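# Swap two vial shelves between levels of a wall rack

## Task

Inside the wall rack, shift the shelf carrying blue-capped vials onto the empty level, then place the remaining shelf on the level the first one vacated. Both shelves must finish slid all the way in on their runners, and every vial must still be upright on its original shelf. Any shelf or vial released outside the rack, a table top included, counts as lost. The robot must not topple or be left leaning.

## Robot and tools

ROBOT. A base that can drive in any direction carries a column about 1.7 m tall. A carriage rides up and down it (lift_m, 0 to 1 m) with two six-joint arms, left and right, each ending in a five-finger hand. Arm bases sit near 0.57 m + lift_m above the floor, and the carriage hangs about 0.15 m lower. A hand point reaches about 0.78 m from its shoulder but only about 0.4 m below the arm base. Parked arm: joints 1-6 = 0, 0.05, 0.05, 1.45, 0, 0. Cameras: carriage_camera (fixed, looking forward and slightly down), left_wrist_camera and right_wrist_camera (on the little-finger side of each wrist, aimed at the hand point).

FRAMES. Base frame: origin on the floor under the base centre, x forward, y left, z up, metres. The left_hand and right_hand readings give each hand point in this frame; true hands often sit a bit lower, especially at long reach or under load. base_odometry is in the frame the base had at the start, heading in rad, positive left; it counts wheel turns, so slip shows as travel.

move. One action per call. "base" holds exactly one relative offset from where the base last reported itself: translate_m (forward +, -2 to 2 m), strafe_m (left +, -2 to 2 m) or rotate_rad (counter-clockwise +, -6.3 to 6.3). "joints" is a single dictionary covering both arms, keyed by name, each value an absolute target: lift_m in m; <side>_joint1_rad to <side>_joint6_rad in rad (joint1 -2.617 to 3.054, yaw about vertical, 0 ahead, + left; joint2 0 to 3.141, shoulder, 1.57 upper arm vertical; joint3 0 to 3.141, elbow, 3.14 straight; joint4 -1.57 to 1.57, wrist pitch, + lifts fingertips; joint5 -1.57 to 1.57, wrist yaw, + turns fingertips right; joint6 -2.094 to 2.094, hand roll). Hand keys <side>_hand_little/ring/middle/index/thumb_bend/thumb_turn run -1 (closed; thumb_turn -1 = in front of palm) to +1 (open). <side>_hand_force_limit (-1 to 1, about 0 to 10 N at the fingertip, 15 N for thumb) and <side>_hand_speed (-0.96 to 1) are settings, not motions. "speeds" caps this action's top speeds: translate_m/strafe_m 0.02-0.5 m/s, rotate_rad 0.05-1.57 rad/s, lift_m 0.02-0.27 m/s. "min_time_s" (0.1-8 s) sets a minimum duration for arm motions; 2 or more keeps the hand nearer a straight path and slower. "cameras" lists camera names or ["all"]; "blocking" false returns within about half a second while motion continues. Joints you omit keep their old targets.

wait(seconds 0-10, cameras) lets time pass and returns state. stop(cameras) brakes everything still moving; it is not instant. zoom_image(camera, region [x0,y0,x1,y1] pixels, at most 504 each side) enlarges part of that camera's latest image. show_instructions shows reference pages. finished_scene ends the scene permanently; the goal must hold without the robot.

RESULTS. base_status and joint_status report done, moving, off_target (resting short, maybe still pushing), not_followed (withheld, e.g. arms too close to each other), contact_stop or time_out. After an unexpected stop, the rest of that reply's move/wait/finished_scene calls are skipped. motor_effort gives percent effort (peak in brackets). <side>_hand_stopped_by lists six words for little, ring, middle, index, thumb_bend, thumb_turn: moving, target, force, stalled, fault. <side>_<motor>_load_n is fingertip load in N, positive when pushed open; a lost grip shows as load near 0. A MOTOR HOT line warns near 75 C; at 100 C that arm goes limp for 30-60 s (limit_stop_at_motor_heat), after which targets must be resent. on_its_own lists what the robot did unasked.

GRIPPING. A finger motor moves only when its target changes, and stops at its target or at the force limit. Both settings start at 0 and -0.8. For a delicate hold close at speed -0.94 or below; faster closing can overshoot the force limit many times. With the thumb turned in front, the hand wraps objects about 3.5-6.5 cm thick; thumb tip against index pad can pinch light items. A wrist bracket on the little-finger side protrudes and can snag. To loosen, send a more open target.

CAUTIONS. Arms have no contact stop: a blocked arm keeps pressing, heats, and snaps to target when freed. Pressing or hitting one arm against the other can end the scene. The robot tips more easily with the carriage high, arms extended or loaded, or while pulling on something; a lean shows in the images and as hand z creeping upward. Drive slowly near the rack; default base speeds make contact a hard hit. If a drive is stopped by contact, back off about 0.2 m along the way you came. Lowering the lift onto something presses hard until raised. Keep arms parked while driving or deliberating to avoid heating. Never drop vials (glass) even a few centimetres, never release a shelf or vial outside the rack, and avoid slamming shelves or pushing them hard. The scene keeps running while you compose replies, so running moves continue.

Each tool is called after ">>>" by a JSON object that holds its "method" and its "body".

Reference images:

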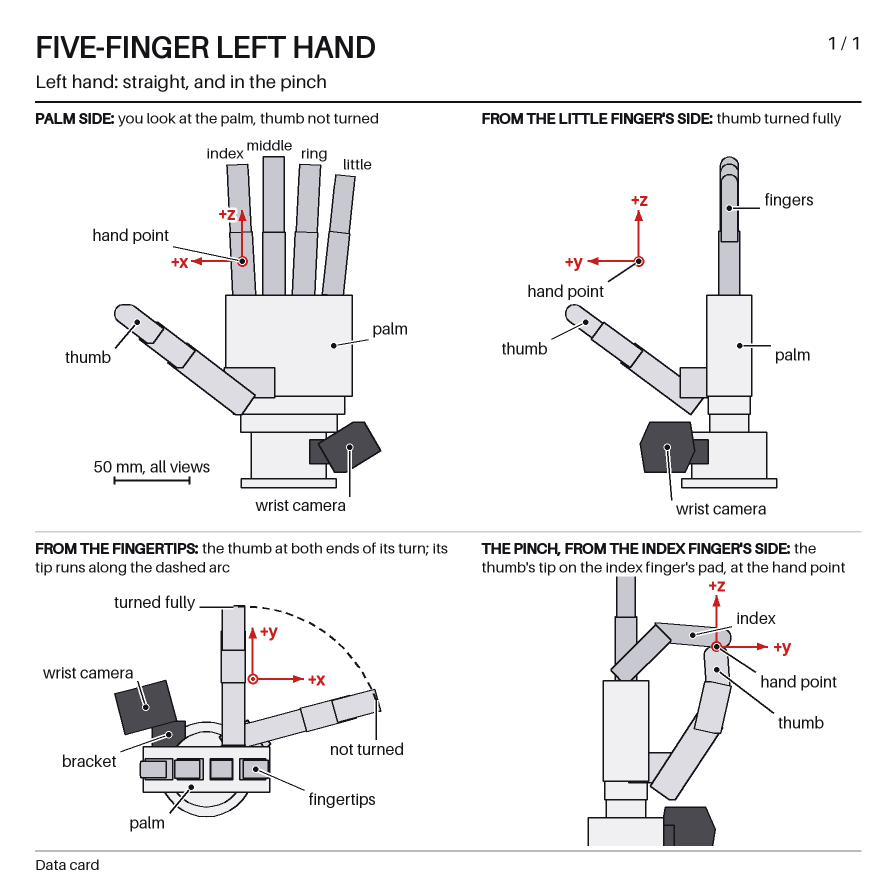

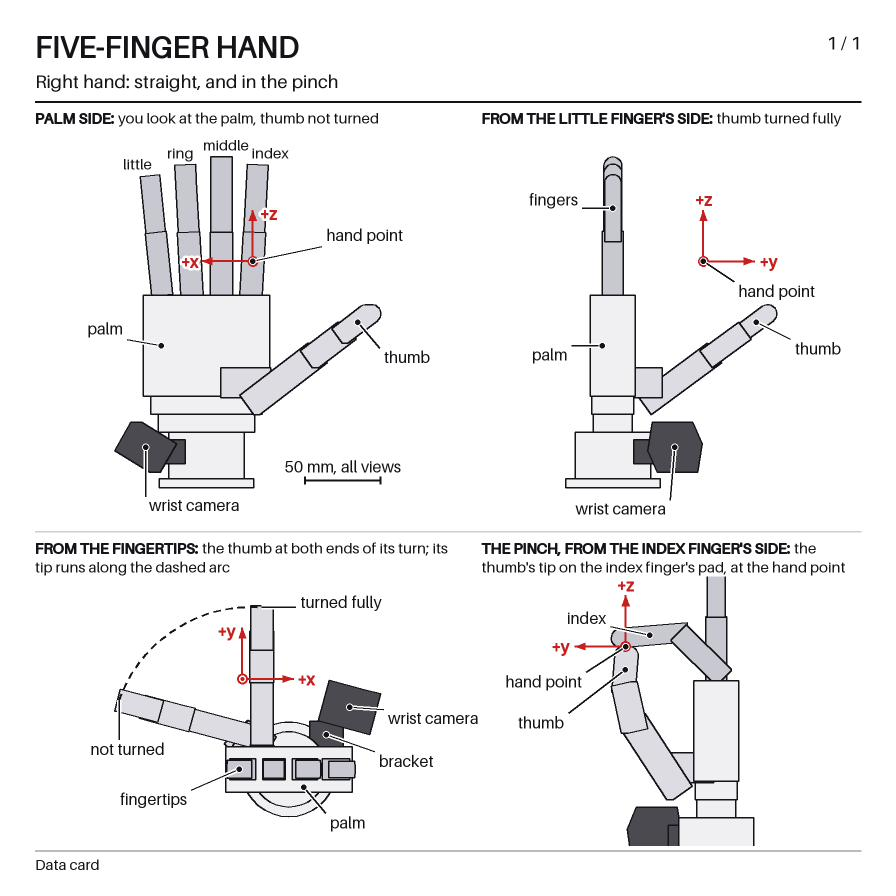

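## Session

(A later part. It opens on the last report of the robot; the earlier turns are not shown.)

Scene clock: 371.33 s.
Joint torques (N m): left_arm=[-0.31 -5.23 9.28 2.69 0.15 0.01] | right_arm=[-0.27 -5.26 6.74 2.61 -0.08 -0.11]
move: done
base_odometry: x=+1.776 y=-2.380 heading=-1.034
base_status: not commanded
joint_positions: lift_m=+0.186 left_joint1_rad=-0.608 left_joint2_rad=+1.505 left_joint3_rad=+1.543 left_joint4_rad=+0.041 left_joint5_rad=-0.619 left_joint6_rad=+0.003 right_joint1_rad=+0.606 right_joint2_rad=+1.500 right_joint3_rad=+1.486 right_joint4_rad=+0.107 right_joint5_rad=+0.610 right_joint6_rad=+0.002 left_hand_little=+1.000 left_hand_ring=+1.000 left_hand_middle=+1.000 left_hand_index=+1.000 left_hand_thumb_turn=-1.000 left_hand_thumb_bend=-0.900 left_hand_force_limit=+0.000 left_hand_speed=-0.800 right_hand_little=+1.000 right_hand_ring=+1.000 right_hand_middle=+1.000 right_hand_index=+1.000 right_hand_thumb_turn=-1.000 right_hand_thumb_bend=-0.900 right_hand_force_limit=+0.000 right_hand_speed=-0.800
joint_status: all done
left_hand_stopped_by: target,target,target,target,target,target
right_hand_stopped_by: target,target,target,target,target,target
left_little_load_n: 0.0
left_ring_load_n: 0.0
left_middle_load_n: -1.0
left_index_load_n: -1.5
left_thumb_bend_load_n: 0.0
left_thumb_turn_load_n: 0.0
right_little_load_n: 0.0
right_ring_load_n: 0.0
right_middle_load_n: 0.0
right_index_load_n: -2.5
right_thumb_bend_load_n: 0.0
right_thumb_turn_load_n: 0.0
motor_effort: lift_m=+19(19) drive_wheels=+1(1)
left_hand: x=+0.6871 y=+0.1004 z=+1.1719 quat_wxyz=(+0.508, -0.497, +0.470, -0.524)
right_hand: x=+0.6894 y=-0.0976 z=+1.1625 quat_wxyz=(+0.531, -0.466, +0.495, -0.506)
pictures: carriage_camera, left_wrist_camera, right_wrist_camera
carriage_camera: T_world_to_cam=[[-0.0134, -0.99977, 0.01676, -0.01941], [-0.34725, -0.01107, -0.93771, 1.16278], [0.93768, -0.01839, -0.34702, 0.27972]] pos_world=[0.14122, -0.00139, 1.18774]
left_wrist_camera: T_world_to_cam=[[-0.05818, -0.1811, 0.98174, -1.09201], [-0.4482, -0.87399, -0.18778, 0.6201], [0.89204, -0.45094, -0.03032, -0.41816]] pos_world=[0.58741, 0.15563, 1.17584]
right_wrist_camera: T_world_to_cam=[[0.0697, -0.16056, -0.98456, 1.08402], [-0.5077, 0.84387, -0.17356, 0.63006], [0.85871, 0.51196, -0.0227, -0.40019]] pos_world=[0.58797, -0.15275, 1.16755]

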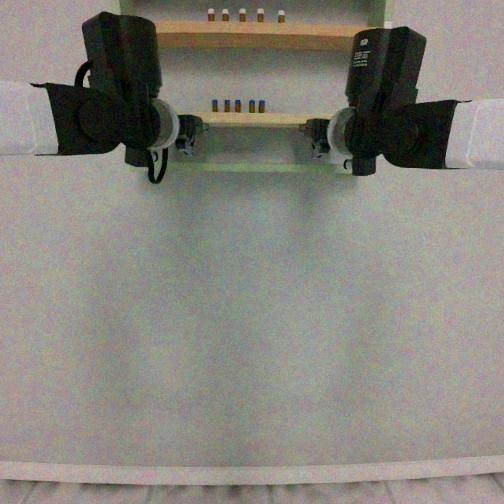

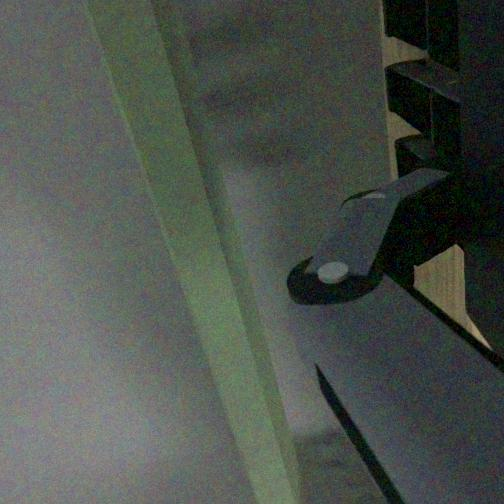

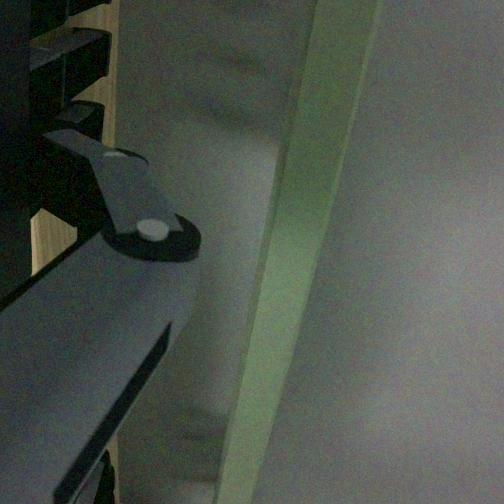

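>>> {"method": "zoom_image", "body": {"camera": "left_wrist_camera", "region": [370, 0, 504, 134]}}

>>> {"method": "zoom_image", "body": {"camera": "left_wrist_camera", "region": [354, 230, 504, 380]}}

>>> {"method": "zoom_image", "body": {"camera": "right_wrist_camera", "region": [0, 130, 150, 280]}}

Scaled by 3.761 from the camera's image (finer frame: 720x720).

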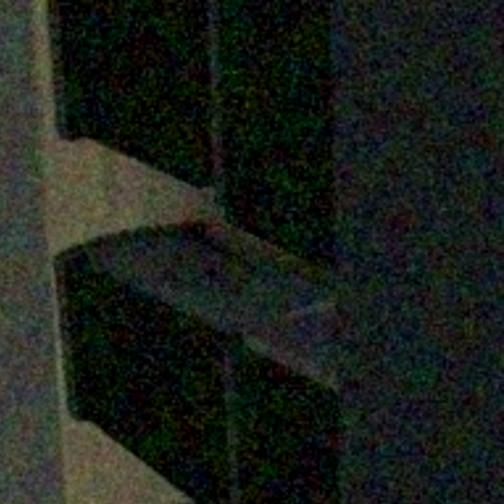

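Scaled by 3.360 from the camera's image (finer frame: 720x720).

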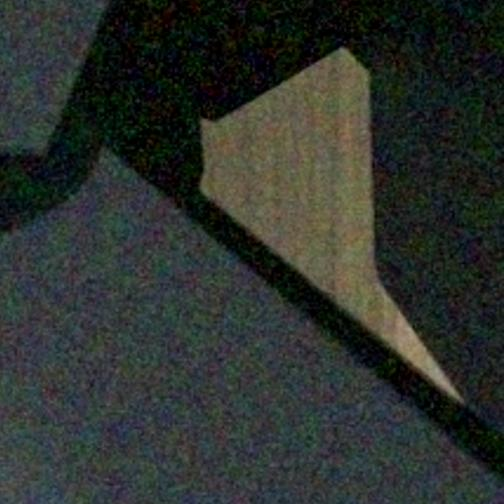

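Scaled by 3.360 from the camera's image (finer frame: 720x720).

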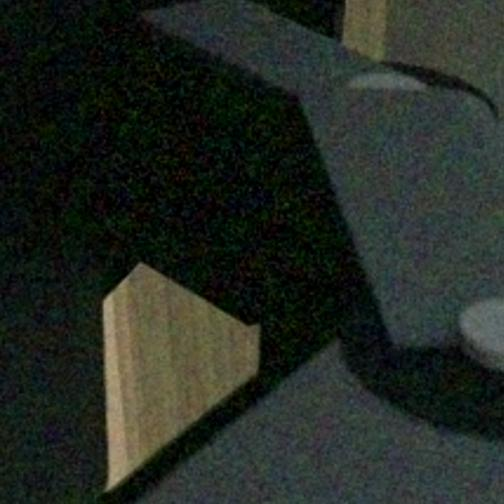

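>>> {"method": "move", "body": {"joints": {"lift_m": 0.125}, "speeds": {"lift_m": 0.04}}}

>>> {"method": "move", "body": {"joints": {"left_joint4_rad": 0.2, "right_joint4_rad": 0.24}, "min_time_s": 1.5}}

>>> {"method": "move", "body": {"base": {"translate_m": 0.01}, "speeds": {"translate_m": 0.02}, "cameras": ["all"]}}

>>> {"method": "zoom_image", "body": {"camera": "carriage_camera", "region": [165, 60, 345, 200]}}

Scene clock: 471.93 s.
Joint torques (N m): left_arm=[-0.27 -5.23 9.21 2.13 0.15 0.05] | right_arm=[-0.27 -5.18 6.67 2.05 -0.11 -0.11]
move: done
base_odometry: x=+1.776 y=-2.380 heading=-1.034
base_status: not commanded
joint_positions: lift_m=+0.125 left_joint1_rad=-0.608 left_joint2_rad=+1.505 left_joint3_rad=+1.543 left_joint4_rad=+0.095 left_joint5_rad=-0.618 left_joint6_rad=+0.003 right_joint1_rad=+0.606 right_joint2_rad=+1.500 right_joint3_rad=+1.486 right_joint4_rad=+0.150 right_joint5_rad=+0.610 right_joint6_rad=+0.002 left_hand_little=+1.000 left_hand_ring=+1.000 left_hand_middle=+1.000 left_hand_index=+1.000 left_hand_thumb_turn=-1.000 left_hand_thumb_bend=-0.900 left_hand_force_limit=+0.000 left_hand_speed=-0.800 right_hand_little=+1.000 right_hand_ring=+1.000 right_hand_middle=+1.000 right_hand_index=+1.000 right_hand_thumb_turn=-1.000 right_hand_thumb_bend=-0.900 right_hand_force_limit=+0.000 right_hand_speed=-0.800
joint_status: all done
left_hand_stopped_by: target,target,target,target,target,target
right_hand_stopped_by: target,target,target,target,target,target
left_little_load_n: 0.0
left_ring_load_n: 0.0
left_middle_load_n: 0.0
left_index_load_n: -0.5
left_thumb_bend_load_n: 0.0
left_thumb_turn_load_n: 0.0
right_little_load_n: 0.0
right_ring_load_n: 0.0
right_middle_load_n: -0.5
right_index_load_n: -0.5
right_thumb_bend_load_n: 0.0
right_thumb_turn_load_n: 0.0
motor_effort: lift_m=+19(20) drive_wheels=+1(2)
left_hand: x=+0.6886 y=+0.0993 z=+1.1246 quat_wxyz=(+0.510, -0.493, +0.450, -0.542)
right_hand: x=+0.6905 y=-0.0969 z=+1.1124 quat_wxyz=(+0.546, -0.450, +0.492, -0.508)
pictures: none

Scene clock: 473.73 s.
Joint torques (N m): left_arm=[-0.25 -5.23 9.28 2.15 0.2 0.03] | right_arm=[-0.29 -5.2 6.61 2.03 -0.14 -0.1]
move: done
base_odometry: x=+1.776 y=-2.380 heading=-1.034
base_status: not commanded
joint_positions: lift_m=+0.125 left_joint1_rad=-0.608 left_joint2_rad=+1.505 left_joint3_rad=+1.543 left_joint4_rad=+0.171 left_joint5_rad=-0.618 left_joint6_rad=+0.003 right_joint1_rad=+0.606 right_joint2_rad=+1.500 right_joint3_rad=+1.486 right_joint4_rad=+0.226 right_joint5_rad=+0.610 right_joint6_rad=+0.002 left_hand_little=+1.000 left_hand_ring=+1.000 left_hand_middle=+1.000 left_hand_index=+1.000 left_hand_thumb_turn=-1.000 left_hand_thumb_bend=-0.900 left_hand_force_limit=+0.000 left_hand_speed=-0.800 right_hand_little=+1.000 right_hand_ring=+1.000 right_hand_middle=+1.000 right_hand_index=+1.000 right_hand_thumb_turn=-1.000 right_hand_thumb_bend=-0.900 right_hand_force_limit=+0.000 right_hand_speed=-0.800
joint_status: all done
left_hand_stopped_by: target,target,target,target,target,target
right_hand_stopped_by: target,target,target,target,target,target
left_little_load_n: 0.0
left_ring_load_n: 0.0
left_middle_load_n: 0.0
left_index_load_n: 0.0
left_thumb_bend_load_n: 0.0
left_thumb_turn_load_n: 0.0
right_little_load_n: 0.0
right_ring_load_n: 0.0
right_middle_load_n: 0.0
right_index_load_n: 0.0
right_thumb_bend_load_n: 0.0
right_thumb_turn_load_n: 0.0
motor_effort: lift_m=+19(20) drive_wheels=+1(2)
left_hand: x=+0.6896 y=+0.0986 z=+1.1441 quat_wxyz=(+0.513, -0.487, +0.422, -0.567)
right_hand: x=+0.6915 y=-0.0962 z=+1.1321 quat_wxyz=(+0.570, -0.422, +0.485, -0.511)
pictures: none

Scene clock: 474.63 s.
Joint torques (N m): left_arm=[-0.24 -5.19 9.07 2.02 0.23 0.03] | right_arm=[-0.31 -5.2 6.58 1.92 -0.14 -0.11]
move: done
base_odometry: x=+1.781 y=-2.389 heading=-1.034
base_status: done
joint_positions: lift_m=+0.125 left_joint1_rad=-0.608 left_joint2_rad=+1.505 left_joint3_rad=+1.544 left_joint4_rad=+0.180 left_joint5_rad=-0.618 left_joint6_rad=+0.003 right_joint1_rad=+0.606 right_joint2_rad=+1.500 right_joint3_rad=+1.486 right_joint4_rad=+0.233 right_joint5_rad=+0.610 right_joint6_rad=+0.002 left_hand_little=+1.000 left_hand_ring=+1.000 left_hand_middle=+1.000 left_hand_index=+1.000 left_hand_thumb_turn=-1.000 left_hand_thumb_bend=-0.900 left_hand_force_limit=+0.000 left_hand_speed=-0.800 right_hand_little=+1.000 right_hand_ring=+1.000 right_hand_middle=+1.000 right_hand_index=+1.000 right_hand_thumb_turn=-1.000 right_hand_thumb_bend=-0.900 right_hand_force_limit=+0.000 right_hand_speed=-0.800
joint_status: not commanded
left_hand_stopped_by: target,target,target,target,target,target
right_hand_stopped_by: target,target,target,target,target,target
left_little_load_n: 0.0
left_ring_load_n: 0.0
left_middle_load_n: 0.0
left_index_load_n: 0.0
left_thumb_bend_load_n: 0.0
left_thumb_turn_load_n: 0.0
right_little_load_n: 0.0
right_ring_load_n: 0.0
right_middle_load_n: 0.0
right_index_load_n: 0.0
right_thumb_bend_load_n: 0.0
right_thumb_turn_load_n: 0.0
motor_effort: lift_m=+19(20) drive_wheels=-3(9)
left_hand: x=+0.6896 y=+0.0986 z=+1.1466 quat_wxyz=(+0.514, -0.486, +0.419, -0.570)
right_hand: x=+0.6915 y=-0.0962 z=+1.1339 quat_wxyz=(+0.573, -0.419, +0.485, -0.511)
pictures: carriage_camera, left_wrist_camera, right_wrist_camera
carriage_camera: T_world_to_cam=[[-0.0134, -0.99977, 0.01676, -0.01839], [-0.34725, -0.01107, -0.93771, 1.10558], [0.93768, -0.01839, -0.34702, 0.25856]] pos_world=[0.14122, -0.00139, 1.12674]
left_wrist_camera: T_world_to_cam=[[-0.17027, -0.1032, 0.97998, -0.99572], [-0.4282, -0.88795, -0.16791, 0.57967], [0.8875, -0.44822, 0.107, -0.57661]] pos_world=[0.59041, 0.15352, 1.13481]
right_wrist_camera: T_world_to_cam=[[0.17179, -0.08975, -0.98104, 0.98813], [-0.49021, 0.85601, -0.16416, 0.60333], [0.85451, 0.50912, 0.10306, -0.54338]] pos_world=[0.59032, -0.15113, 1.12443]

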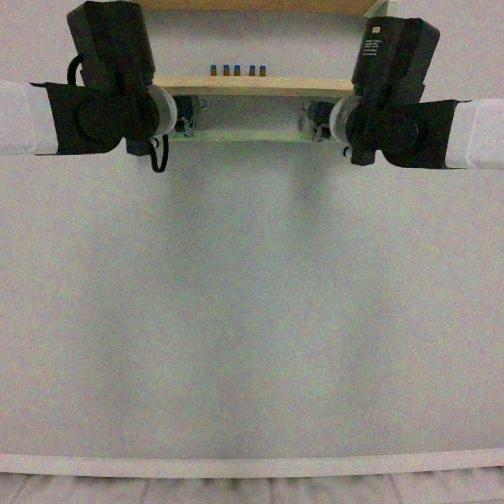

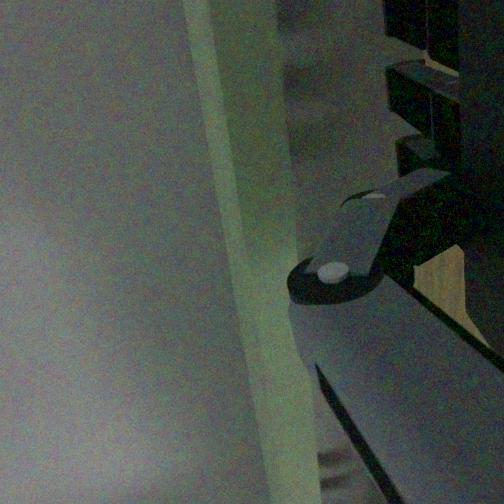

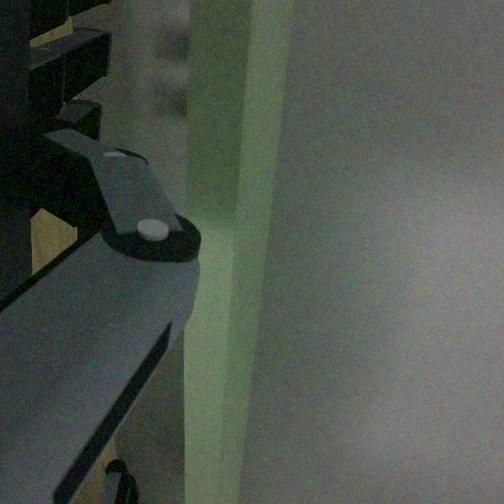

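Scaled by 2.800 from the camera's image (finer frame: 720x720).

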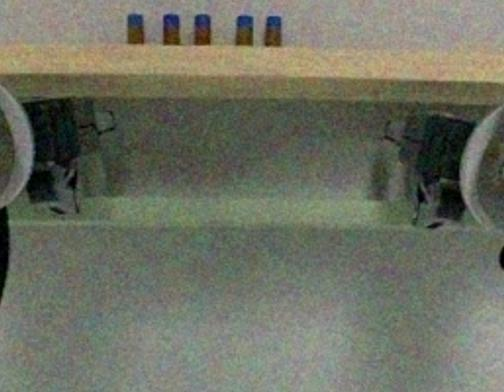

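>>> {"method": "move", "body": {"joints": {"lift_m": 0.15}, "speeds": {"lift_m": 0.02}}}

>>> {"method": "move", "body": {"joints": {"lift_m": 0.162}, "speeds": {"lift_m": 0.02}, "cameras": ["carriage_camera"]}}

>>> {"method": "zoom_image", "body": {"camera": "carriage_camera", "region": [165, 60, 345, 200]}}

Scene clock: 479.77 s.
Joint torques (N m): left_arm=[-0.32 -5.2 9.2 2.27 0.19 0.03] | right_arm=[-0.27 -5.19 6.72 2.11 -0.13 -0.11]
move: done
base_odometry: x=+1.781 y=-2.389 heading=-1.034
base_status: not commanded
joint_positions: lift_m=+0.150 left_joint1_rad=-0.608 left_joint2_rad=+1.505 left_joint3_rad=+1.544 left_joint4_rad=+0.157 left_joint5_rad=-0.618 left_joint6_rad=+0.003 right_joint1_rad=+0.606 right_joint2_rad=+1.500 right_joint3_rad=+1.486 right_joint4_rad=+0.221 right_joint5_rad=+0.610 right_joint6_rad=+0.002 left_hand_little=+1.000 left_hand_ring=+1.000 left_hand_middle=+1.000 left_hand_index=+1.000 left_hand_thumb_turn=-1.000 left_hand_thumb_bend=-0.900 left_hand_force_limit=+0.000 left_hand_speed=-0.800 right_hand_little=+1.000 right_hand_ring=+1.000 right_hand_middle=+1.000 right_hand_index=+1.000 right_hand_thumb_turn=-1.000 right_hand_thumb_bend=-0.900 right_hand_force_limit=+0.000 right_hand_speed=-0.800
joint_status: all done
left_hand_stopped_by: target,target,target,target,target,target
right_hand_stopped_by: target,target,target,target,target,target
left_little_load_n: 0.0
left_ring_load_n: 0.0
left_middle_load_n: -0.5
left_index_load_n: -1.5
left_thumb_bend_load_n: 0.0
left_thumb_turn_load_n: 0.0
right_little_load_n: 0.0
right_ring_load_n: 0.0
right_middle_load_n: 0.0
right_index_load_n: -1.0
right_thumb_bend_load_n: 0.0
right_thumb_turn_load_n: 0.0
motor_effort: lift_m=+23(26) drive_wheels=-2(3)
left_hand: x=+0.6895 y=+0.0987 z=+1.1654 quat_wxyz=(+0.513, -0.488, +0.427, -0.563)
right_hand: x=+0.6915 y=-0.0962 z=+1.1553 quat_wxyz=(+0.569, -0.424, +0.486, -0.511)
pictures: none

Scene clock: 480.63 s.
Joint torques (N m): left_arm=[-0.2 -5.29 9.05 2.64 0.16 0.05] | right_arm=[-0.28 -5.24 6.67 2.52 -0.14 -0.11]
move: done
base_odometry: x=+1.781 y=-2.389 heading=-1.034
base_status: not commanded
joint_positions: lift_m=+0.162 left_joint1_rad=-0.608 left_joint2_rad=+1.505 left_joint3_rad=+1.544 left_joint4_rad=+0.122 left_joint5_rad=-0.618 left_joint6_rad=+0.003 right_joint1_rad=+0.606 right_joint2_rad=+1.500 right_joint3_rad=+1.486 right_joint4_rad=+0.188 right_joint5_rad=+0.612 right_joint6_rad=+0.002 left_hand_little=+1.000 left_hand_ring=+1.000 left_hand_middle=+1.000 left_hand_index=+1.000 left_hand_thumb_turn=-1.000 left_hand_thumb_bend=-0.900 left_hand_force_limit=+0.000 left_hand_speed=-0.800 right_hand_little=+1.000 right_hand_ring=+1.000 right_hand_middle=+1.000 right_hand_index=+1.000 right_hand_thumb_turn=-1.000 right_hand_thumb_bend=-0.900 right_hand_force_limit=+0.000 right_hand_speed=-0.800
joint_status: all done
left_hand_stopped_by: target,target,target,target,target,target
right_hand_stopped_by: target,target,target,target,target,target
left_little_load_n: -0.5
left_ring_load_n: 0.0
left_middle_load_n: -0.5
left_index_load_n: -3.0
left_thumb_bend_load_n: 0.0
left_thumb_turn_load_n: 0.0
right_little_load_n: -0.5
right_ring_load_n: -0.5
right_middle_load_n: 0.0
right_index_load_n: -2.5
right_thumb_bend_load_n: 0.0
right_thumb_turn_load_n: 0.0
motor_effort: lift_m=+23(26) drive_wheels=-2(2)
left_hand: x=+0.6891 y=+0.0990 z=+1.1683 quat_wxyz=(+0.512, -0.491, +0.440, -0.551)
right_hand: x=+0.6912 y=-0.0968 z=+1.1587 quat_wxyz=(+0.558, -0.436, +0.489, -0.510)
carriage_camera: T_world_to_cam=[[-0.0134, -0.99977, 0.01676, -0.019], [-0.34725, -0.01107, -0.93771, 1.13971], [0.93768, -0.01839, -0.34702, 0.27119]] pos_world=[0.14122, -0.00139, 1.16314]

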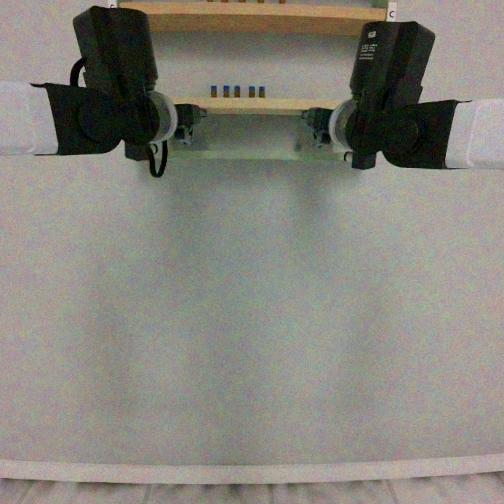

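Scaled by 2.800 from the camera's image (finer frame: 720x720).

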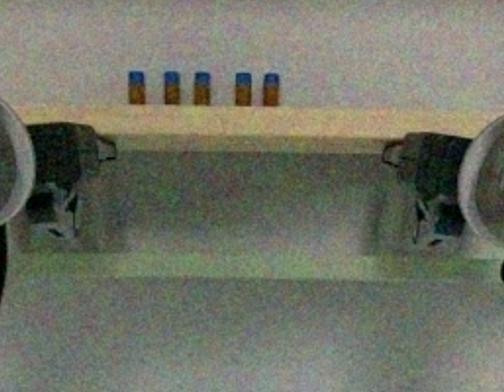

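>>> {"method": "move", "body": {"cameras": ["left_wrist_camera", "right_wrist_camera"]}}

>>> {"method": "zoom_image", "body": {"camera": "left_wrist_camera", "region": [354, 0, 504, 150]}}

>>> {"method": "zoom_image", "body": {"camera": "right_wrist_camera", "region": [0, 0, 150, 150]}}

>>> {"method": "zoom_image", "body": {"camera": "right_wrist_camera", "region": [0, 130, 150, 280]}}

Scene clock: 490.63 s.
Joint torques (N m): left_arm=[-0.32 -5.19 9.17 2.66 0.18 0.04] | right_arm=[-0.24 -5.23 6.68 2.53 -0.14 -0.1]
Motor temperatures (°C): left_arm=[25 32 48 50 25 24] | right_arm=[26 35 42 51 24 26]
base_odometry: x=+1.781 y=-2.389 heading=-1.034
base_status: not commanded
joint_positions: lift_m=+0.162 left_joint1_rad=-0.608 left_joint2_rad=+1.505 left_joint3_rad=+1.544 left_joint4_rad=+0.122 left_joint5_rad=-0.618 left_joint6_rad=+0.003 right_joint1_rad=+0.606 right_joint2_rad=+1.500 right_joint3_rad=+1.486 right_joint4_rad=+0.188 right_joint5_rad=+0.612 right_joint6_rad=+0.002 left_hand_little=+1.000 left_hand_ring=+1.000 left_hand_middle=+1.000 left_hand_index=+1.000 left_hand_thumb_turn=-1.000 left_hand_thumb_bend=-0.900 left_hand_force_limit=+0.000 left_hand_speed=-0.800 right_hand_little=+1.000 right_hand_ring=+1.000 right_hand_middle=+1.000 right_hand_index=+1.000 right_hand_thumb_turn=-1.000 right_hand_thumb_bend=-0.900 right_hand_force_limit=+0.000 right_hand_speed=-0.800
joint_status: all done
left_hand_stopped_by: target,target,target,target,target,target
right_hand_stopped_by: target,target,target,target,target,target
left_little_load_n: 0.0
left_ring_load_n: 0.0
left_middle_load_n: 0.0
left_index_load_n: -3.0
left_thumb_bend_load_n: 0.0
left_thumb_turn_load_n: -0.5
right_little_load_n: 0.0
right_ring_load_n: -0.5
right_middle_load_n: 0.0
right_index_load_n: -2.5
right_thumb_bend_load_n: 0.0
right_thumb_turn_load_n: 0.0
motor_effort: lift_m=+23(26) drive_wheels=-2(2)
left_hand: x=+0.6891 y=+0.0990 z=+1.1683 quat_wxyz=(+0.512, -0.491, +0.440, -0.551) (m; base frame)
right_hand: x=+0.6912 y=-0.0968 z=+1.1587 quat_wxyz=(+0.558, -0.436, +0.489, -0.510) (m; base frame)
pictures: left_wrist_camera, right_wrist_camera
camera_calibration:
left_wrist_camera: T_world_to_cam=[[-0.12407, -0.13529, 0.98301, -1.04921], [-0.43633, -0.88231, -0.1765, 0.59849], [0.89119, -0.45081, 0.05043, -0.5144]] pos_world=[0.58939, 0.1542, 1.16296]
right_wrist_camera: T_world_to_cam=[[0.13507, -0.11532, -0.9841, 1.03896], [-0.49474, 0.85268, -0.16783, 0.61485], [0.85848, 0.50954, 0.05812, -0.49593]] pos_world=[0.58961, -0.15176, 1.15445]

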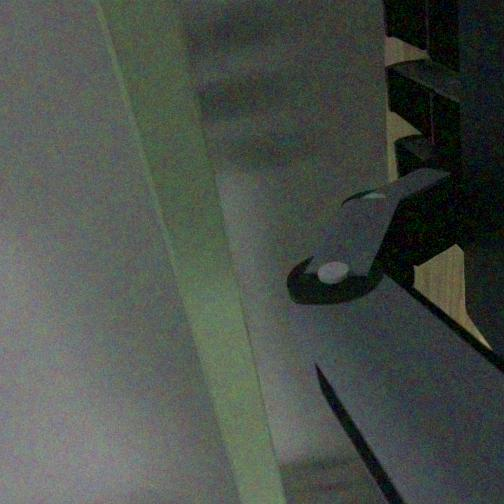

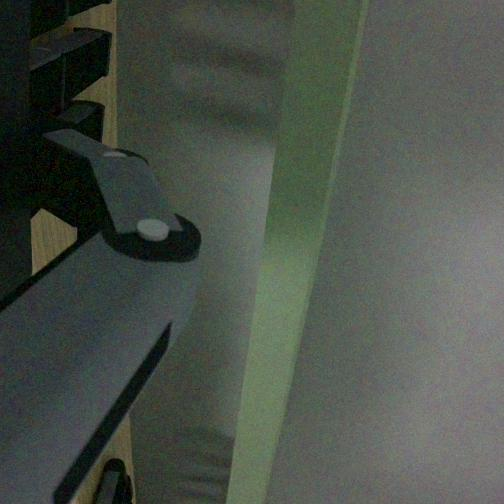

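Scaled by 3.360 from the camera's image (finer frame: 720x720).

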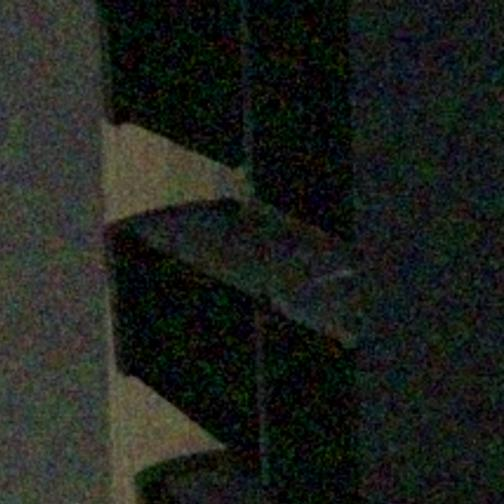

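Scaled by 3.360 from the camera's image (finer frame: 720x720).

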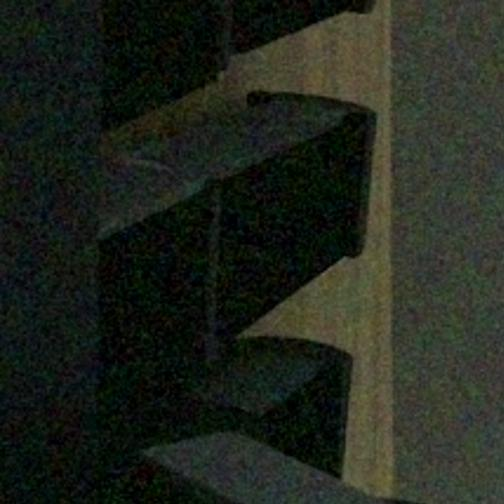

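Scaled by 3.360 from the camera's image (finer frame: 720x720).

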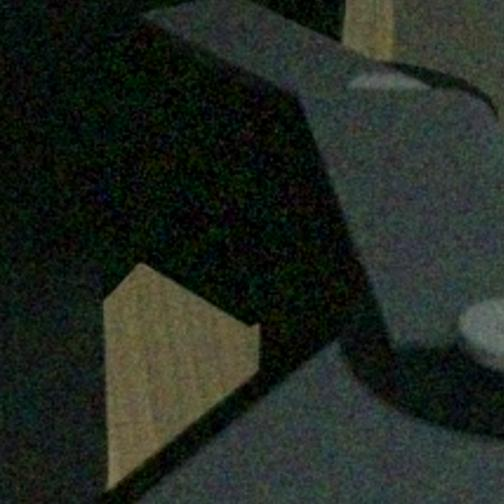

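>>> {"method": "move", "body": {"joints": {"lift_m": 0.13}, "speeds": {"lift_m": 0.03}}}

>>> {"method": "move", "body": {"base": {"translate_m": 0.014}, "speeds": {"translate_m": 0.02}, "cameras": ["left_wrist_camera", "right_wrist_camera"]}}

>>> {"method": "zoom_image", "body": {"camera": "right_wrist_camera", "region": [0, 0, 150, 150]}}

Scene clock: 512.77 s.
Joint torques (N m): left_arm=[-0.31 -5.22 9.02 2.08 0.17 0.02] | right_arm=[-0.32 -5.16 6.68 2.02 -0.15 -0.11]
move: done
base_odometry: x=+1.781 y=-2.389 heading=-1.034
base_status: not commanded
joint_positions: lift_m=+0.130 left_joint1_rad=-0.608 left_joint2_rad=+1.505 left_joint3_rad=+1.544 left_joint4_rad=+0.174 left_joint5_rad=-0.618 left_joint6_rad=+0.003 right_joint1_rad=+0.606 right_joint2_rad=+1.500 right_joint3_rad=+1.486 right_joint4_rad=+0.229 right_joint5_rad=+0.612 right_joint6_rad=+0.002 left_hand_little=+1.000 left_hand_ring=+1.000 left_hand_middle=+1.000 left_hand_index=+1.000 left_hand_thumb_turn=-1.000 left_hand_thumb_bend=-0.900 left_hand_force_limit=+0.000 left_hand_speed=-0.800 right_hand_little=+1.000 right_hand_ring=+1.000 right_hand_middle=+1.000 right_hand_index=+1.000 right_hand_thumb_turn=-1.000 right_hand_thumb_bend=-0.900 right_hand_force_limit=+0.000 right_hand_speed=-0.800
joint_status: all done
left_hand_stopped_by: target,target,target,target,target,target
right_hand_stopped_by: target,target,target,target,target,target
left_little_load_n: 0.0
left_ring_load_n: 0.0
left_middle_load_n: 0.0
left_index_load_n: 0.0
left_thumb_bend_load_n: 0.0
left_thumb_turn_load_n: 0.0
right_little_load_n: 0.0
right_ring_load_n: 0.0
right_middle_load_n: 0.0
right_index_load_n: 0.0
right_thumb_bend_load_n: 0.0
right_thumb_turn_load_n: 0.0
motor_effort: lift_m=+19(20) drive_wheels=-2(2)
left_hand: x=+0.6896 y=+0.0985 z=+1.1502 quat_wxyz=(+0.513, -0.486, +0.421, -0.568)
right_hand: x=+0.6916 y=-0.0966 z=+1.1377 quat_wxyz=(+0.571, -0.421, +0.486, -0.511)
pictures: none

Scene clock: 513.87 s.
Joint torques (N m): left_arm=[-0.28 -5.23 9.11 2.03 0.21 0.03] | right_arm=[-0.23 -5.24 6.63 1.92 -0.16 -0.1]
move: done
base_odometry: x=+1.788 y=-2.401 heading=-1.035
base_status: done
joint_positions: lift_m=+0.130 left_joint1_rad=-0.608 left_joint2_rad=+1.505 left_joint3_rad=+1.544 left_joint4_rad=+0.181 left_joint5_rad=-0.618 left_joint6_rad=+0.003 right_joint1_rad=+0.606 right_joint2_rad=+1.500 right_joint3_rad=+1.486 right_joint4_rad=+0.233 right_joint5_rad=+0.612 right_joint6_rad=+0.002 left_hand_little=+1.000 left_hand_ring=+1.000 left_hand_middle=+1.000 left_hand_index=+1.000 left_hand_thumb_turn=-1.000 left_hand_thumb_bend=-0.900 left_hand_force_limit=+0.000 left_hand_speed=-0.800 right_hand_little=+1.000 right_hand_ring=+1.000 right_hand_middle=+1.000 right_hand_index=+1.000 right_hand_thumb_turn=-1.000 right_hand_thumb_bend=-0.900 right_hand_force_limit=+0.000 right_hand_speed=-0.800
joint_status: not commanded
left_hand_stopped_by: target,target,target,target,target,target
right_hand_stopped_by: target,target,target,target,target,target
left_little_load_n: 0.0
left_ring_load_n: 0.0
left_middle_load_n: 0.0
left_index_load_n: 0.0
left_thumb_bend_load_n: 0.5
left_thumb_turn_load_n: 0.0
right_little_load_n: 0.0
right_ring_load_n: 0.0
right_middle_load_n: 0.0
right_index_load_n: 0.0
right_thumb_bend_load_n: 0.5
right_thumb_turn_load_n: 0.0
motor_effort: lift_m=+19(20) drive_wheels=-3(11)
left_hand: x=+0.6896 y=+0.0985 z=+1.1520 quat_wxyz=(+0.514, -0.486, +0.419, -0.570)
right_hand: x=+0.6916 y=-0.0966 z=+1.1389 quat_wxyz=(+0.572, -0.419, +0.485, -0.512)
left_wrist_camera: T_world_to_cam=[[-0.17124, -0.10256, 0.97988, -1.00024], [-0.42841, -0.88787, -0.1678, 0.58044], [0.88721, -0.44852, 0.1081, -0.57825]] pos_world=[0.59042, 0.15341, 1.14002]
right_wrist_camera: T_world_to_cam=[[0.1714, -0.09011, -0.98107, 0.99326], [-0.48856, 0.85697, -0.16406, 0.60333], [0.85553, 0.50743, 0.10286, -0.54434]] pos_world=[0.59022, -0.15132, 1.12943]

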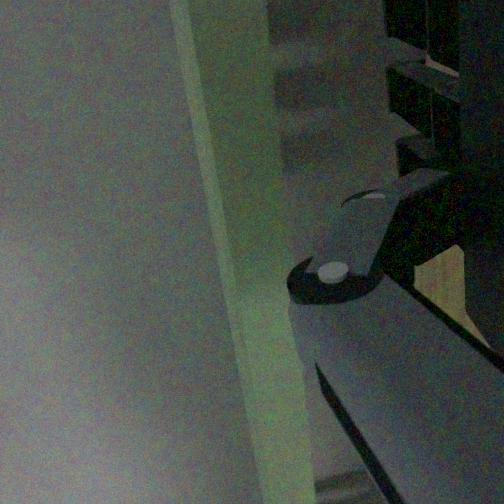

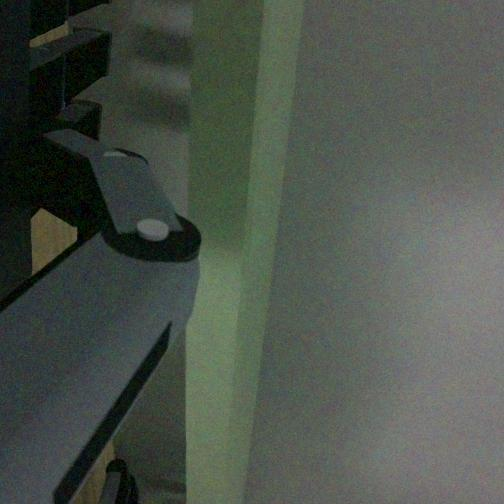

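Scaled by 3.360 from the camera's image (finer frame: 720x720).

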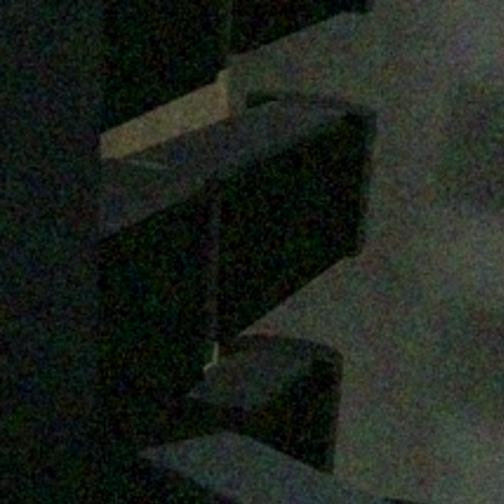

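>>> {"method": "move", "body": {"joints": {"lift_m": 0.15}, "speeds": {"lift_m": 0.03}}}

>>> {"method": "move", "body": {"joints": {"lift_m": 0.162}, "speeds": {"lift_m": 0.02}, "cameras": ["all"]}}

>>> {"method": "zoom_image", "body": {"camera": "carriage_camera", "region": [165, 60, 345, 200]}}

>>> {"method": "zoom_image", "body": {"camera": "right_wrist_camera", "region": [0, 0, 150, 150]}}

Scene clock: 518.20 s.
Joint torques (N m): left_arm=[-0.28 -5.27 9.11 2.31 0.18 0.04] | right_arm=[-0.27 -5.19 6.65 2.11 -0.16 -0.1]
move: done
base_odometry: x=+1.788 y=-2.401 heading=-1.035
base_status: not commanded
joint_positions: lift_m=+0.150 left_joint1_rad=-0.608 left_joint2_rad=+1.505 left_joint3_rad=+1.544 left_joint4_rad=+0.157 left_joint5_rad=-0.618 left_joint6_rad=+0.003 right_joint1_rad=+0.606 right_joint2_rad=+1.500 right_joint3_rad=+1.486 right_joint4_rad=+0.222 right_joint5_rad=+0.612 right_joint6_rad=+0.002 left_hand_little=+1.000 left_hand_ring=+1.000 left_hand_middle=+1.000 left_hand_index=+1.000 left_hand_thumb_turn=-1.000 left_hand_thumb_bend=-0.900 left_hand_force_limit=+0.000 left_hand_speed=-0.800 right_hand_little=+1.000 right_hand_ring=+1.000 right_hand_middle=+1.000 right_hand_index=+1.000 right_hand_thumb_turn=-1.000 right_hand_thumb_bend=-0.900 right_hand_force_limit=+0.000 right_hand_speed=-0.800
joint_status: all done
left_hand_stopped_by: target,target,target,target,target,target
right_hand_stopped_by: target,target,target,target,target,target
left_little_load_n: 0.0
left_ring_load_n: 0.0
left_middle_load_n: -0.5
left_index_load_n: -1.5
left_thumb_bend_load_n: 0.0
left_thumb_turn_load_n: 0.0
right_little_load_n: 0.0
right_ring_load_n: 0.0
right_middle_load_n: 0.0
right_index_load_n: -0.5
right_thumb_bend_load_n: 0.0
right_thumb_turn_load_n: 0.0
motor_effort: lift_m=+23(25) drive_wheels=-2(2)
left_hand: x=+0.6895 y=+0.0986 z=+1.1653 quat_wxyz=(+0.513, -0.488, +0.428, -0.563)
right_hand: x=+0.6915 y=-0.0966 z=+1.1553 quat_wxyz=(+0.568, -0.423, +0.486, -0.511)
pictures: none

Scene clock: 519.07 s.
Joint torques (N m): left_arm=[-0.21 -5.26 9.07 2.64 0.17 0.03] | right_arm=[-0.27 -5.12 6.71 2.54 -0.14 -0.1]
move: done
base_odometry: x=+1.788 y=-2.401 heading=-1.035
base_status: not commanded
joint_positions: lift_m=+0.162 left_joint1_rad=-0.608 left_joint2_rad=+1.505 left_joint3_rad=+1.544 left_joint4_rad=+0.122 left_joint5_rad=-0.618 left_joint6_rad=+0.003 right_joint1_rad=+0.606 right_joint2_rad=+1.500 right_joint3_rad=+1.486 right_joint4_rad=+0.189 right_joint5_rad=+0.612 right_joint6_rad=+0.001 left_hand_little=+1.000 left_hand_ring=+1.000 left_hand_middle=+1.000 left_hand_index=+1.000 left_hand_thumb_turn=-1.000 left_hand_thumb_bend=-0.900 left_hand_force_limit=+0.000 left_hand_speed=-0.800 right_hand_little=+1.000 right_hand_ring=+1.000 right_hand_middle=+1.000 right_hand_index=+1.000 right_hand_thumb_turn=-1.000 right_hand_thumb_bend=-0.900 right_hand_force_limit=+0.000 right_hand_speed=-0.800
joint_status: all done
left_hand_stopped_by: target,target,target,target,target,target
right_hand_stopped_by: target,target,target,target,target,target
left_little_load_n: 0.0
left_ring_load_n: 0.0
left_middle_load_n: 0.0
left_index_load_n: -3.0
left_thumb_bend_load_n: 0.0
left_thumb_turn_load_n: 0.0
right_little_load_n: -0.5
right_ring_load_n: 0.0
right_middle_load_n: -0.5
right_index_load_n: -2.5
right_thumb_bend_load_n: 0.0
right_thumb_turn_load_n: 0.0
motor_effort: lift_m=+23(26) drive_wheels=-2(2)
left_hand: x=+0.6891 y=+0.0990 z=+1.1683 quat_wxyz=(+0.512, -0.491, +0.440, -0.551)
right_hand: x=+0.6912 y=-0.0968 z=+1.1588 quat_wxyz=(+0.558, -0.436, +0.489, -0.510)
pictures: carriage_camera, left_wrist_camera, right_wrist_camera
carriage_camera: T_world_to_cam=[[-0.0134, -0.99977, 0.01676, -0.019], [-0.34725, -0.01107, -0.93771, 1.13971], [0.93768, -0.01839, -0.34702, 0.27119]] pos_world=[0.14122, -0.00139, 1.16314]
left_wrist_camera: T_world_to_cam=[[-0.12407, -0.13529, 0.98301, -1.04921], [-0.43633, -0.88231, -0.1765, 0.59849], [0.89119, -0.45081, 0.05043, -0.5144]] pos_world=[0.58939, 0.1542, 1.16296]
right_wrist_camera: T_world_to_cam=[[0.1353, -0.11554, -0.98404, 1.03872], [-0.49461, 0.8527, -0.16812, 0.61512], [0.85852, 0.50946, 0.05823, -0.49609]] pos_world=[0.58961, -0.15176, 1.15445]

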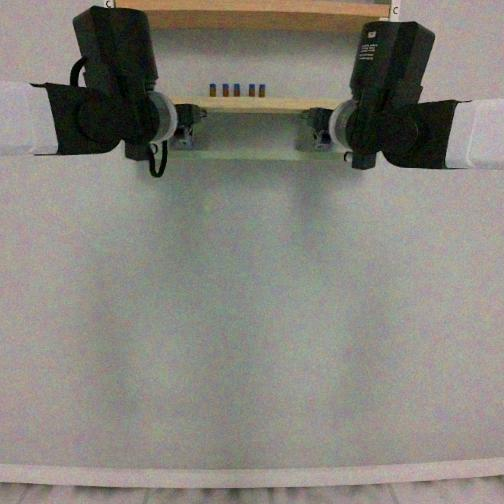

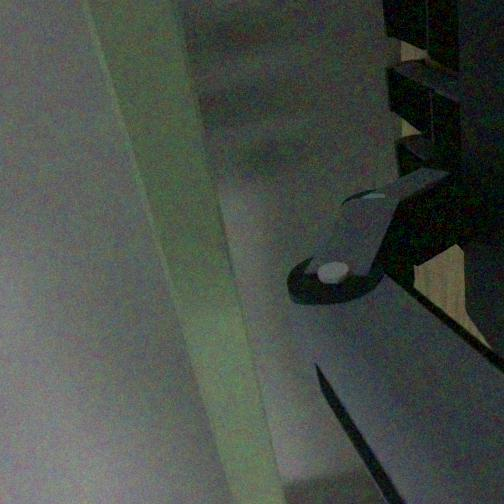

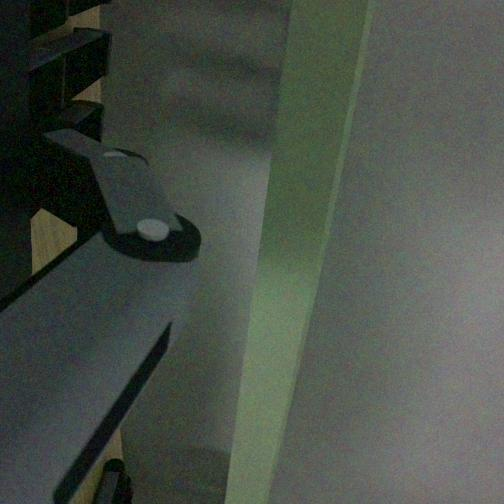

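Scaled by 2.800 from the camera's image (finer frame: 720x720).

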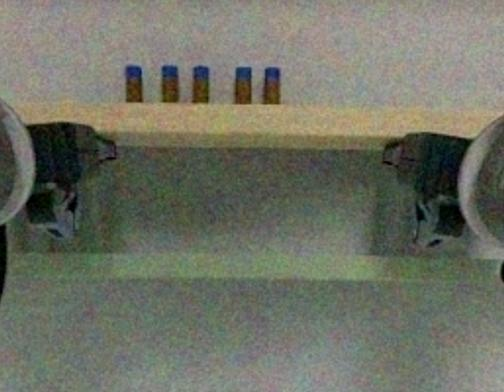

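Scaled by 3.360 from the camera's image (finer frame: 720x720).

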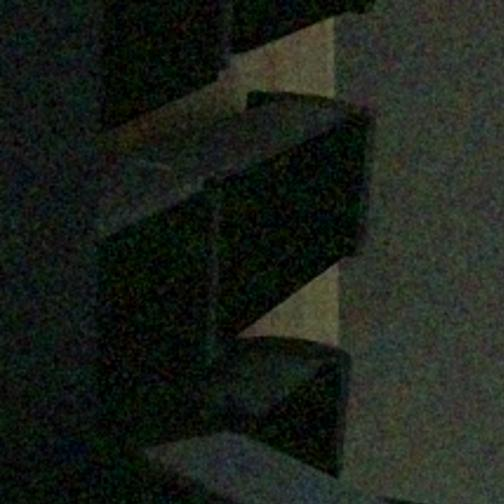

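>>> {"method": "move", "body": {"joints": {"lift_m": 0.168}, "speeds": {"lift_m": 0.02}}}

>>> {"method": "move", "body": {"joints": {"lift_m": 0.174}, "speeds": {"lift_m": 0.02}, "cameras": ["all"]}}

>>> {"method": "zoom_image", "body": {"camera": "carriage_camera", "region": [165, 60, 345, 200]}}

Scene clock: 526.20 s.
Joint torques (N m): left_arm=[-0.18 -5.33 9.16 2.68 0.13 0] | right_arm=[-0.28 -5.24 6.74 2.6 -0.14 -0.1]
move: done
base_odometry: x=+1.788 y=-2.401 heading=-1.035
base_status: not commanded
joint_positions: lift_m=+0.168 left_joint1_rad=-0.608 left_joint2_rad=+1.506 left_joint3_rad=+1.544 left_joint4_rad=+0.120 left_joint5_rad=-0.618 left_joint6_rad=+0.003 right_joint1_rad=+0.606 right_joint2_rad=+1.500 right_joint3_rad=+1.486 right_joint4_rad=+0.183 right_joint5_rad=+0.612 right_joint6_rad=+0.001 left_hand_little=+1.000 left_hand_ring=+1.000 left_hand_middle=+1.000 left_hand_index=+1.000 left_hand_thumb_turn=-1.000 left_hand_thumb_bend=-0.900 left_hand_force_limit=+0.000 left_hand_speed=-0.800 right_hand_little=+1.000 right_hand_ring=+1.000 right_hand_middle=+1.000 right_hand_index=+1.000 right_hand_thumb_turn=-1.000 right_hand_thumb_bend=-0.900 right_hand_force_limit=+0.000 right_hand_speed=-0.800
joint_status: all done
left_hand_stopped_by: target,target,target,target,target,target
right_hand_stopped_by: target,target,target,target,target,target
left_little_load_n: 0.0
left_ring_load_n: 0.0
left_middle_load_n: -0.5
left_index_load_n: -2.5
left_thumb_bend_load_n: 0.0
left_thumb_turn_load_n: 0.0
right_little_load_n: 0.0
right_ring_load_n: 0.0
right_middle_load_n: -0.5
right_index_load_n: -3.0
right_thumb_bend_load_n: 0.5
right_thumb_turn_load_n: 0.0
motor_effort: lift_m=+23(24) drive_wheels=-2(2)
left_hand: x=+0.6893 y=+0.0988 z=+1.1732 quat_wxyz=(+0.511, -0.491, +0.442, -0.550)
right_hand: x=+0.6912 y=-0.0970 z=+1.1634 quat_wxyz=(+0.556, -0.438, +0.490, -0.510)
pictures: none

Scene clock: 526.77 s.
Joint torques (N m): left_arm=[-0.27 -5.48 9.11 2.66 0.17 0.01] | right_arm=[-0.29 -5.22 7.02 2.7 -0.15 -0.09]
move: done
base_odometry: x=+1.788 y=-2.401 heading=-1.035
base_status: not commanded
joint_positions: lift_m=+0.174 left_joint1_rad=-0.608 left_joint2_rad=+1.507 left_joint3_rad=+1.544 left_joint4_rad=+0.119 left_joint5_rad=-0.618 left_joint6_rad=+0.003 right_joint1_rad=+0.606 right_joint2_rad=+1.500 right_joint3_rad=+1.482 right_joint4_rad=+0.178 right_joint5_rad=+0.612 right_joint6_rad=+0.000 left_hand_little=+1.000 left_hand_ring=+1.000 left_hand_middle=+1.000 left_hand_index=+1.000 left_hand_thumb_turn=-1.000 left_hand_thumb_bend=-0.900 left_hand_force_limit=+0.000 left_hand_speed=-0.800 right_hand_little=+1.000 right_hand_ring=+1.000 right_hand_middle=+1.000 right_hand_index=+1.000 right_hand_thumb_turn=-1.000 right_hand_thumb_bend=-0.900 right_hand_force_limit=+0.000 right_hand_speed=-0.800
joint_status: all done
left_hand_stopped_by: target,target,target,target,target,target
right_hand_stopped_by: target,target,target,target,target,target
left_little_load_n: 0.0
left_ring_load_n: 0.0
left_middle_load_n: -0.5
left_index_load_n: -2.5
left_thumb_bend_load_n: 0.0
left_thumb_turn_load_n: 0.0
right_little_load_n: -0.5
right_ring_load_n: -0.5
right_middle_load_n: 0.0
right_index_load_n: -2.5
right_thumb_bend_load_n: 0.0
right_thumb_turn_load_n: 0.0
motor_effort: lift_m=+24(27) drive_wheels=-2(2)
left_hand: x=+0.6895 y=+0.0987 z=+1.1785 quat_wxyz=(+0.511, -0.491, +0.442, -0.549)
right_hand: x=+0.6912 y=-0.0970 z=+1.1659 quat_wxyz=(+0.552, -0.441, +0.490, -0.510)
pictures: carriage_camera, left_wrist_camera, right_wrist_camera
carriage_camera: T_world_to_cam=[[-0.0134, -0.99977, 0.01676, -0.0192], [-0.34725, -0.01107, -0.93771, 1.15096], [0.93768, -0.01839, -0.34702, 0.27535]] pos_world=[0.14122, -0.00139, 1.17514]
left_wrist_camera: T_world_to_cam=[[-0.11985, -0.1383, 0.98311, -1.06203], [-0.43705, -0.88178, -0.17733, 0.60168], [0.89141, -0.45093, 0.04524, -0.50953]] pos_world=[0.58988, 0.15391, 1.17384]
right_wrist_camera: T_world_to_cam=[[0.12316, -0.12533, -0.98444, 1.05364], [-0.49621, 0.85131, -0.17046, 0.62019], [0.85942, 0.50948, 0.04266, -0.47888]] pos_world=[0.58954, -0.15194, 1.16339]

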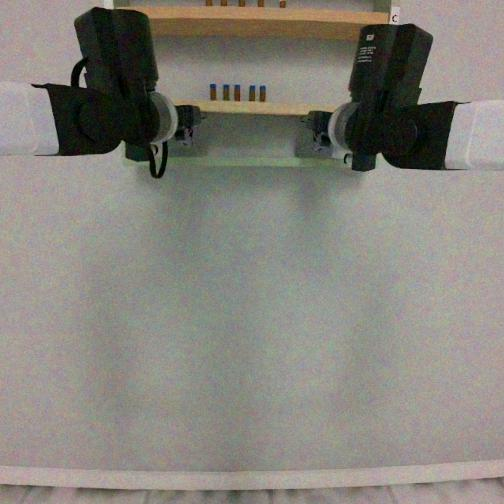

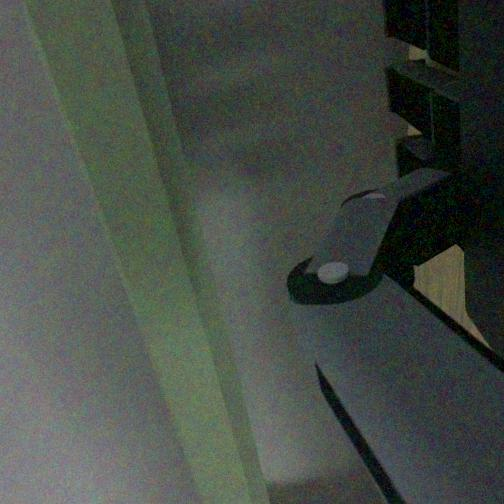

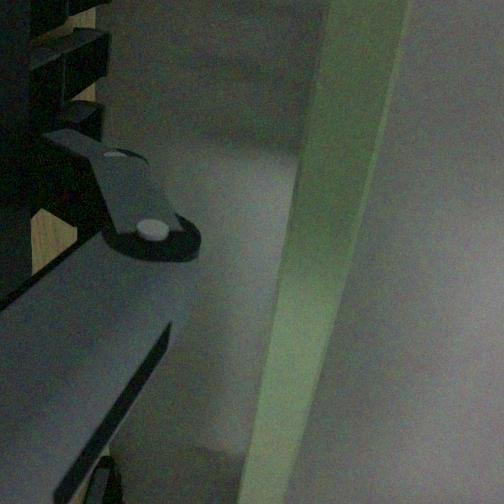

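Scaled by 2.800 from the camera's image (finer frame: 720x720).

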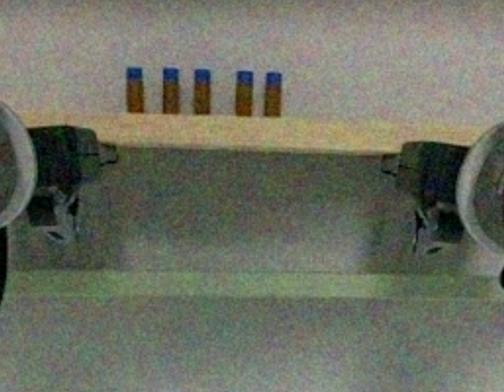

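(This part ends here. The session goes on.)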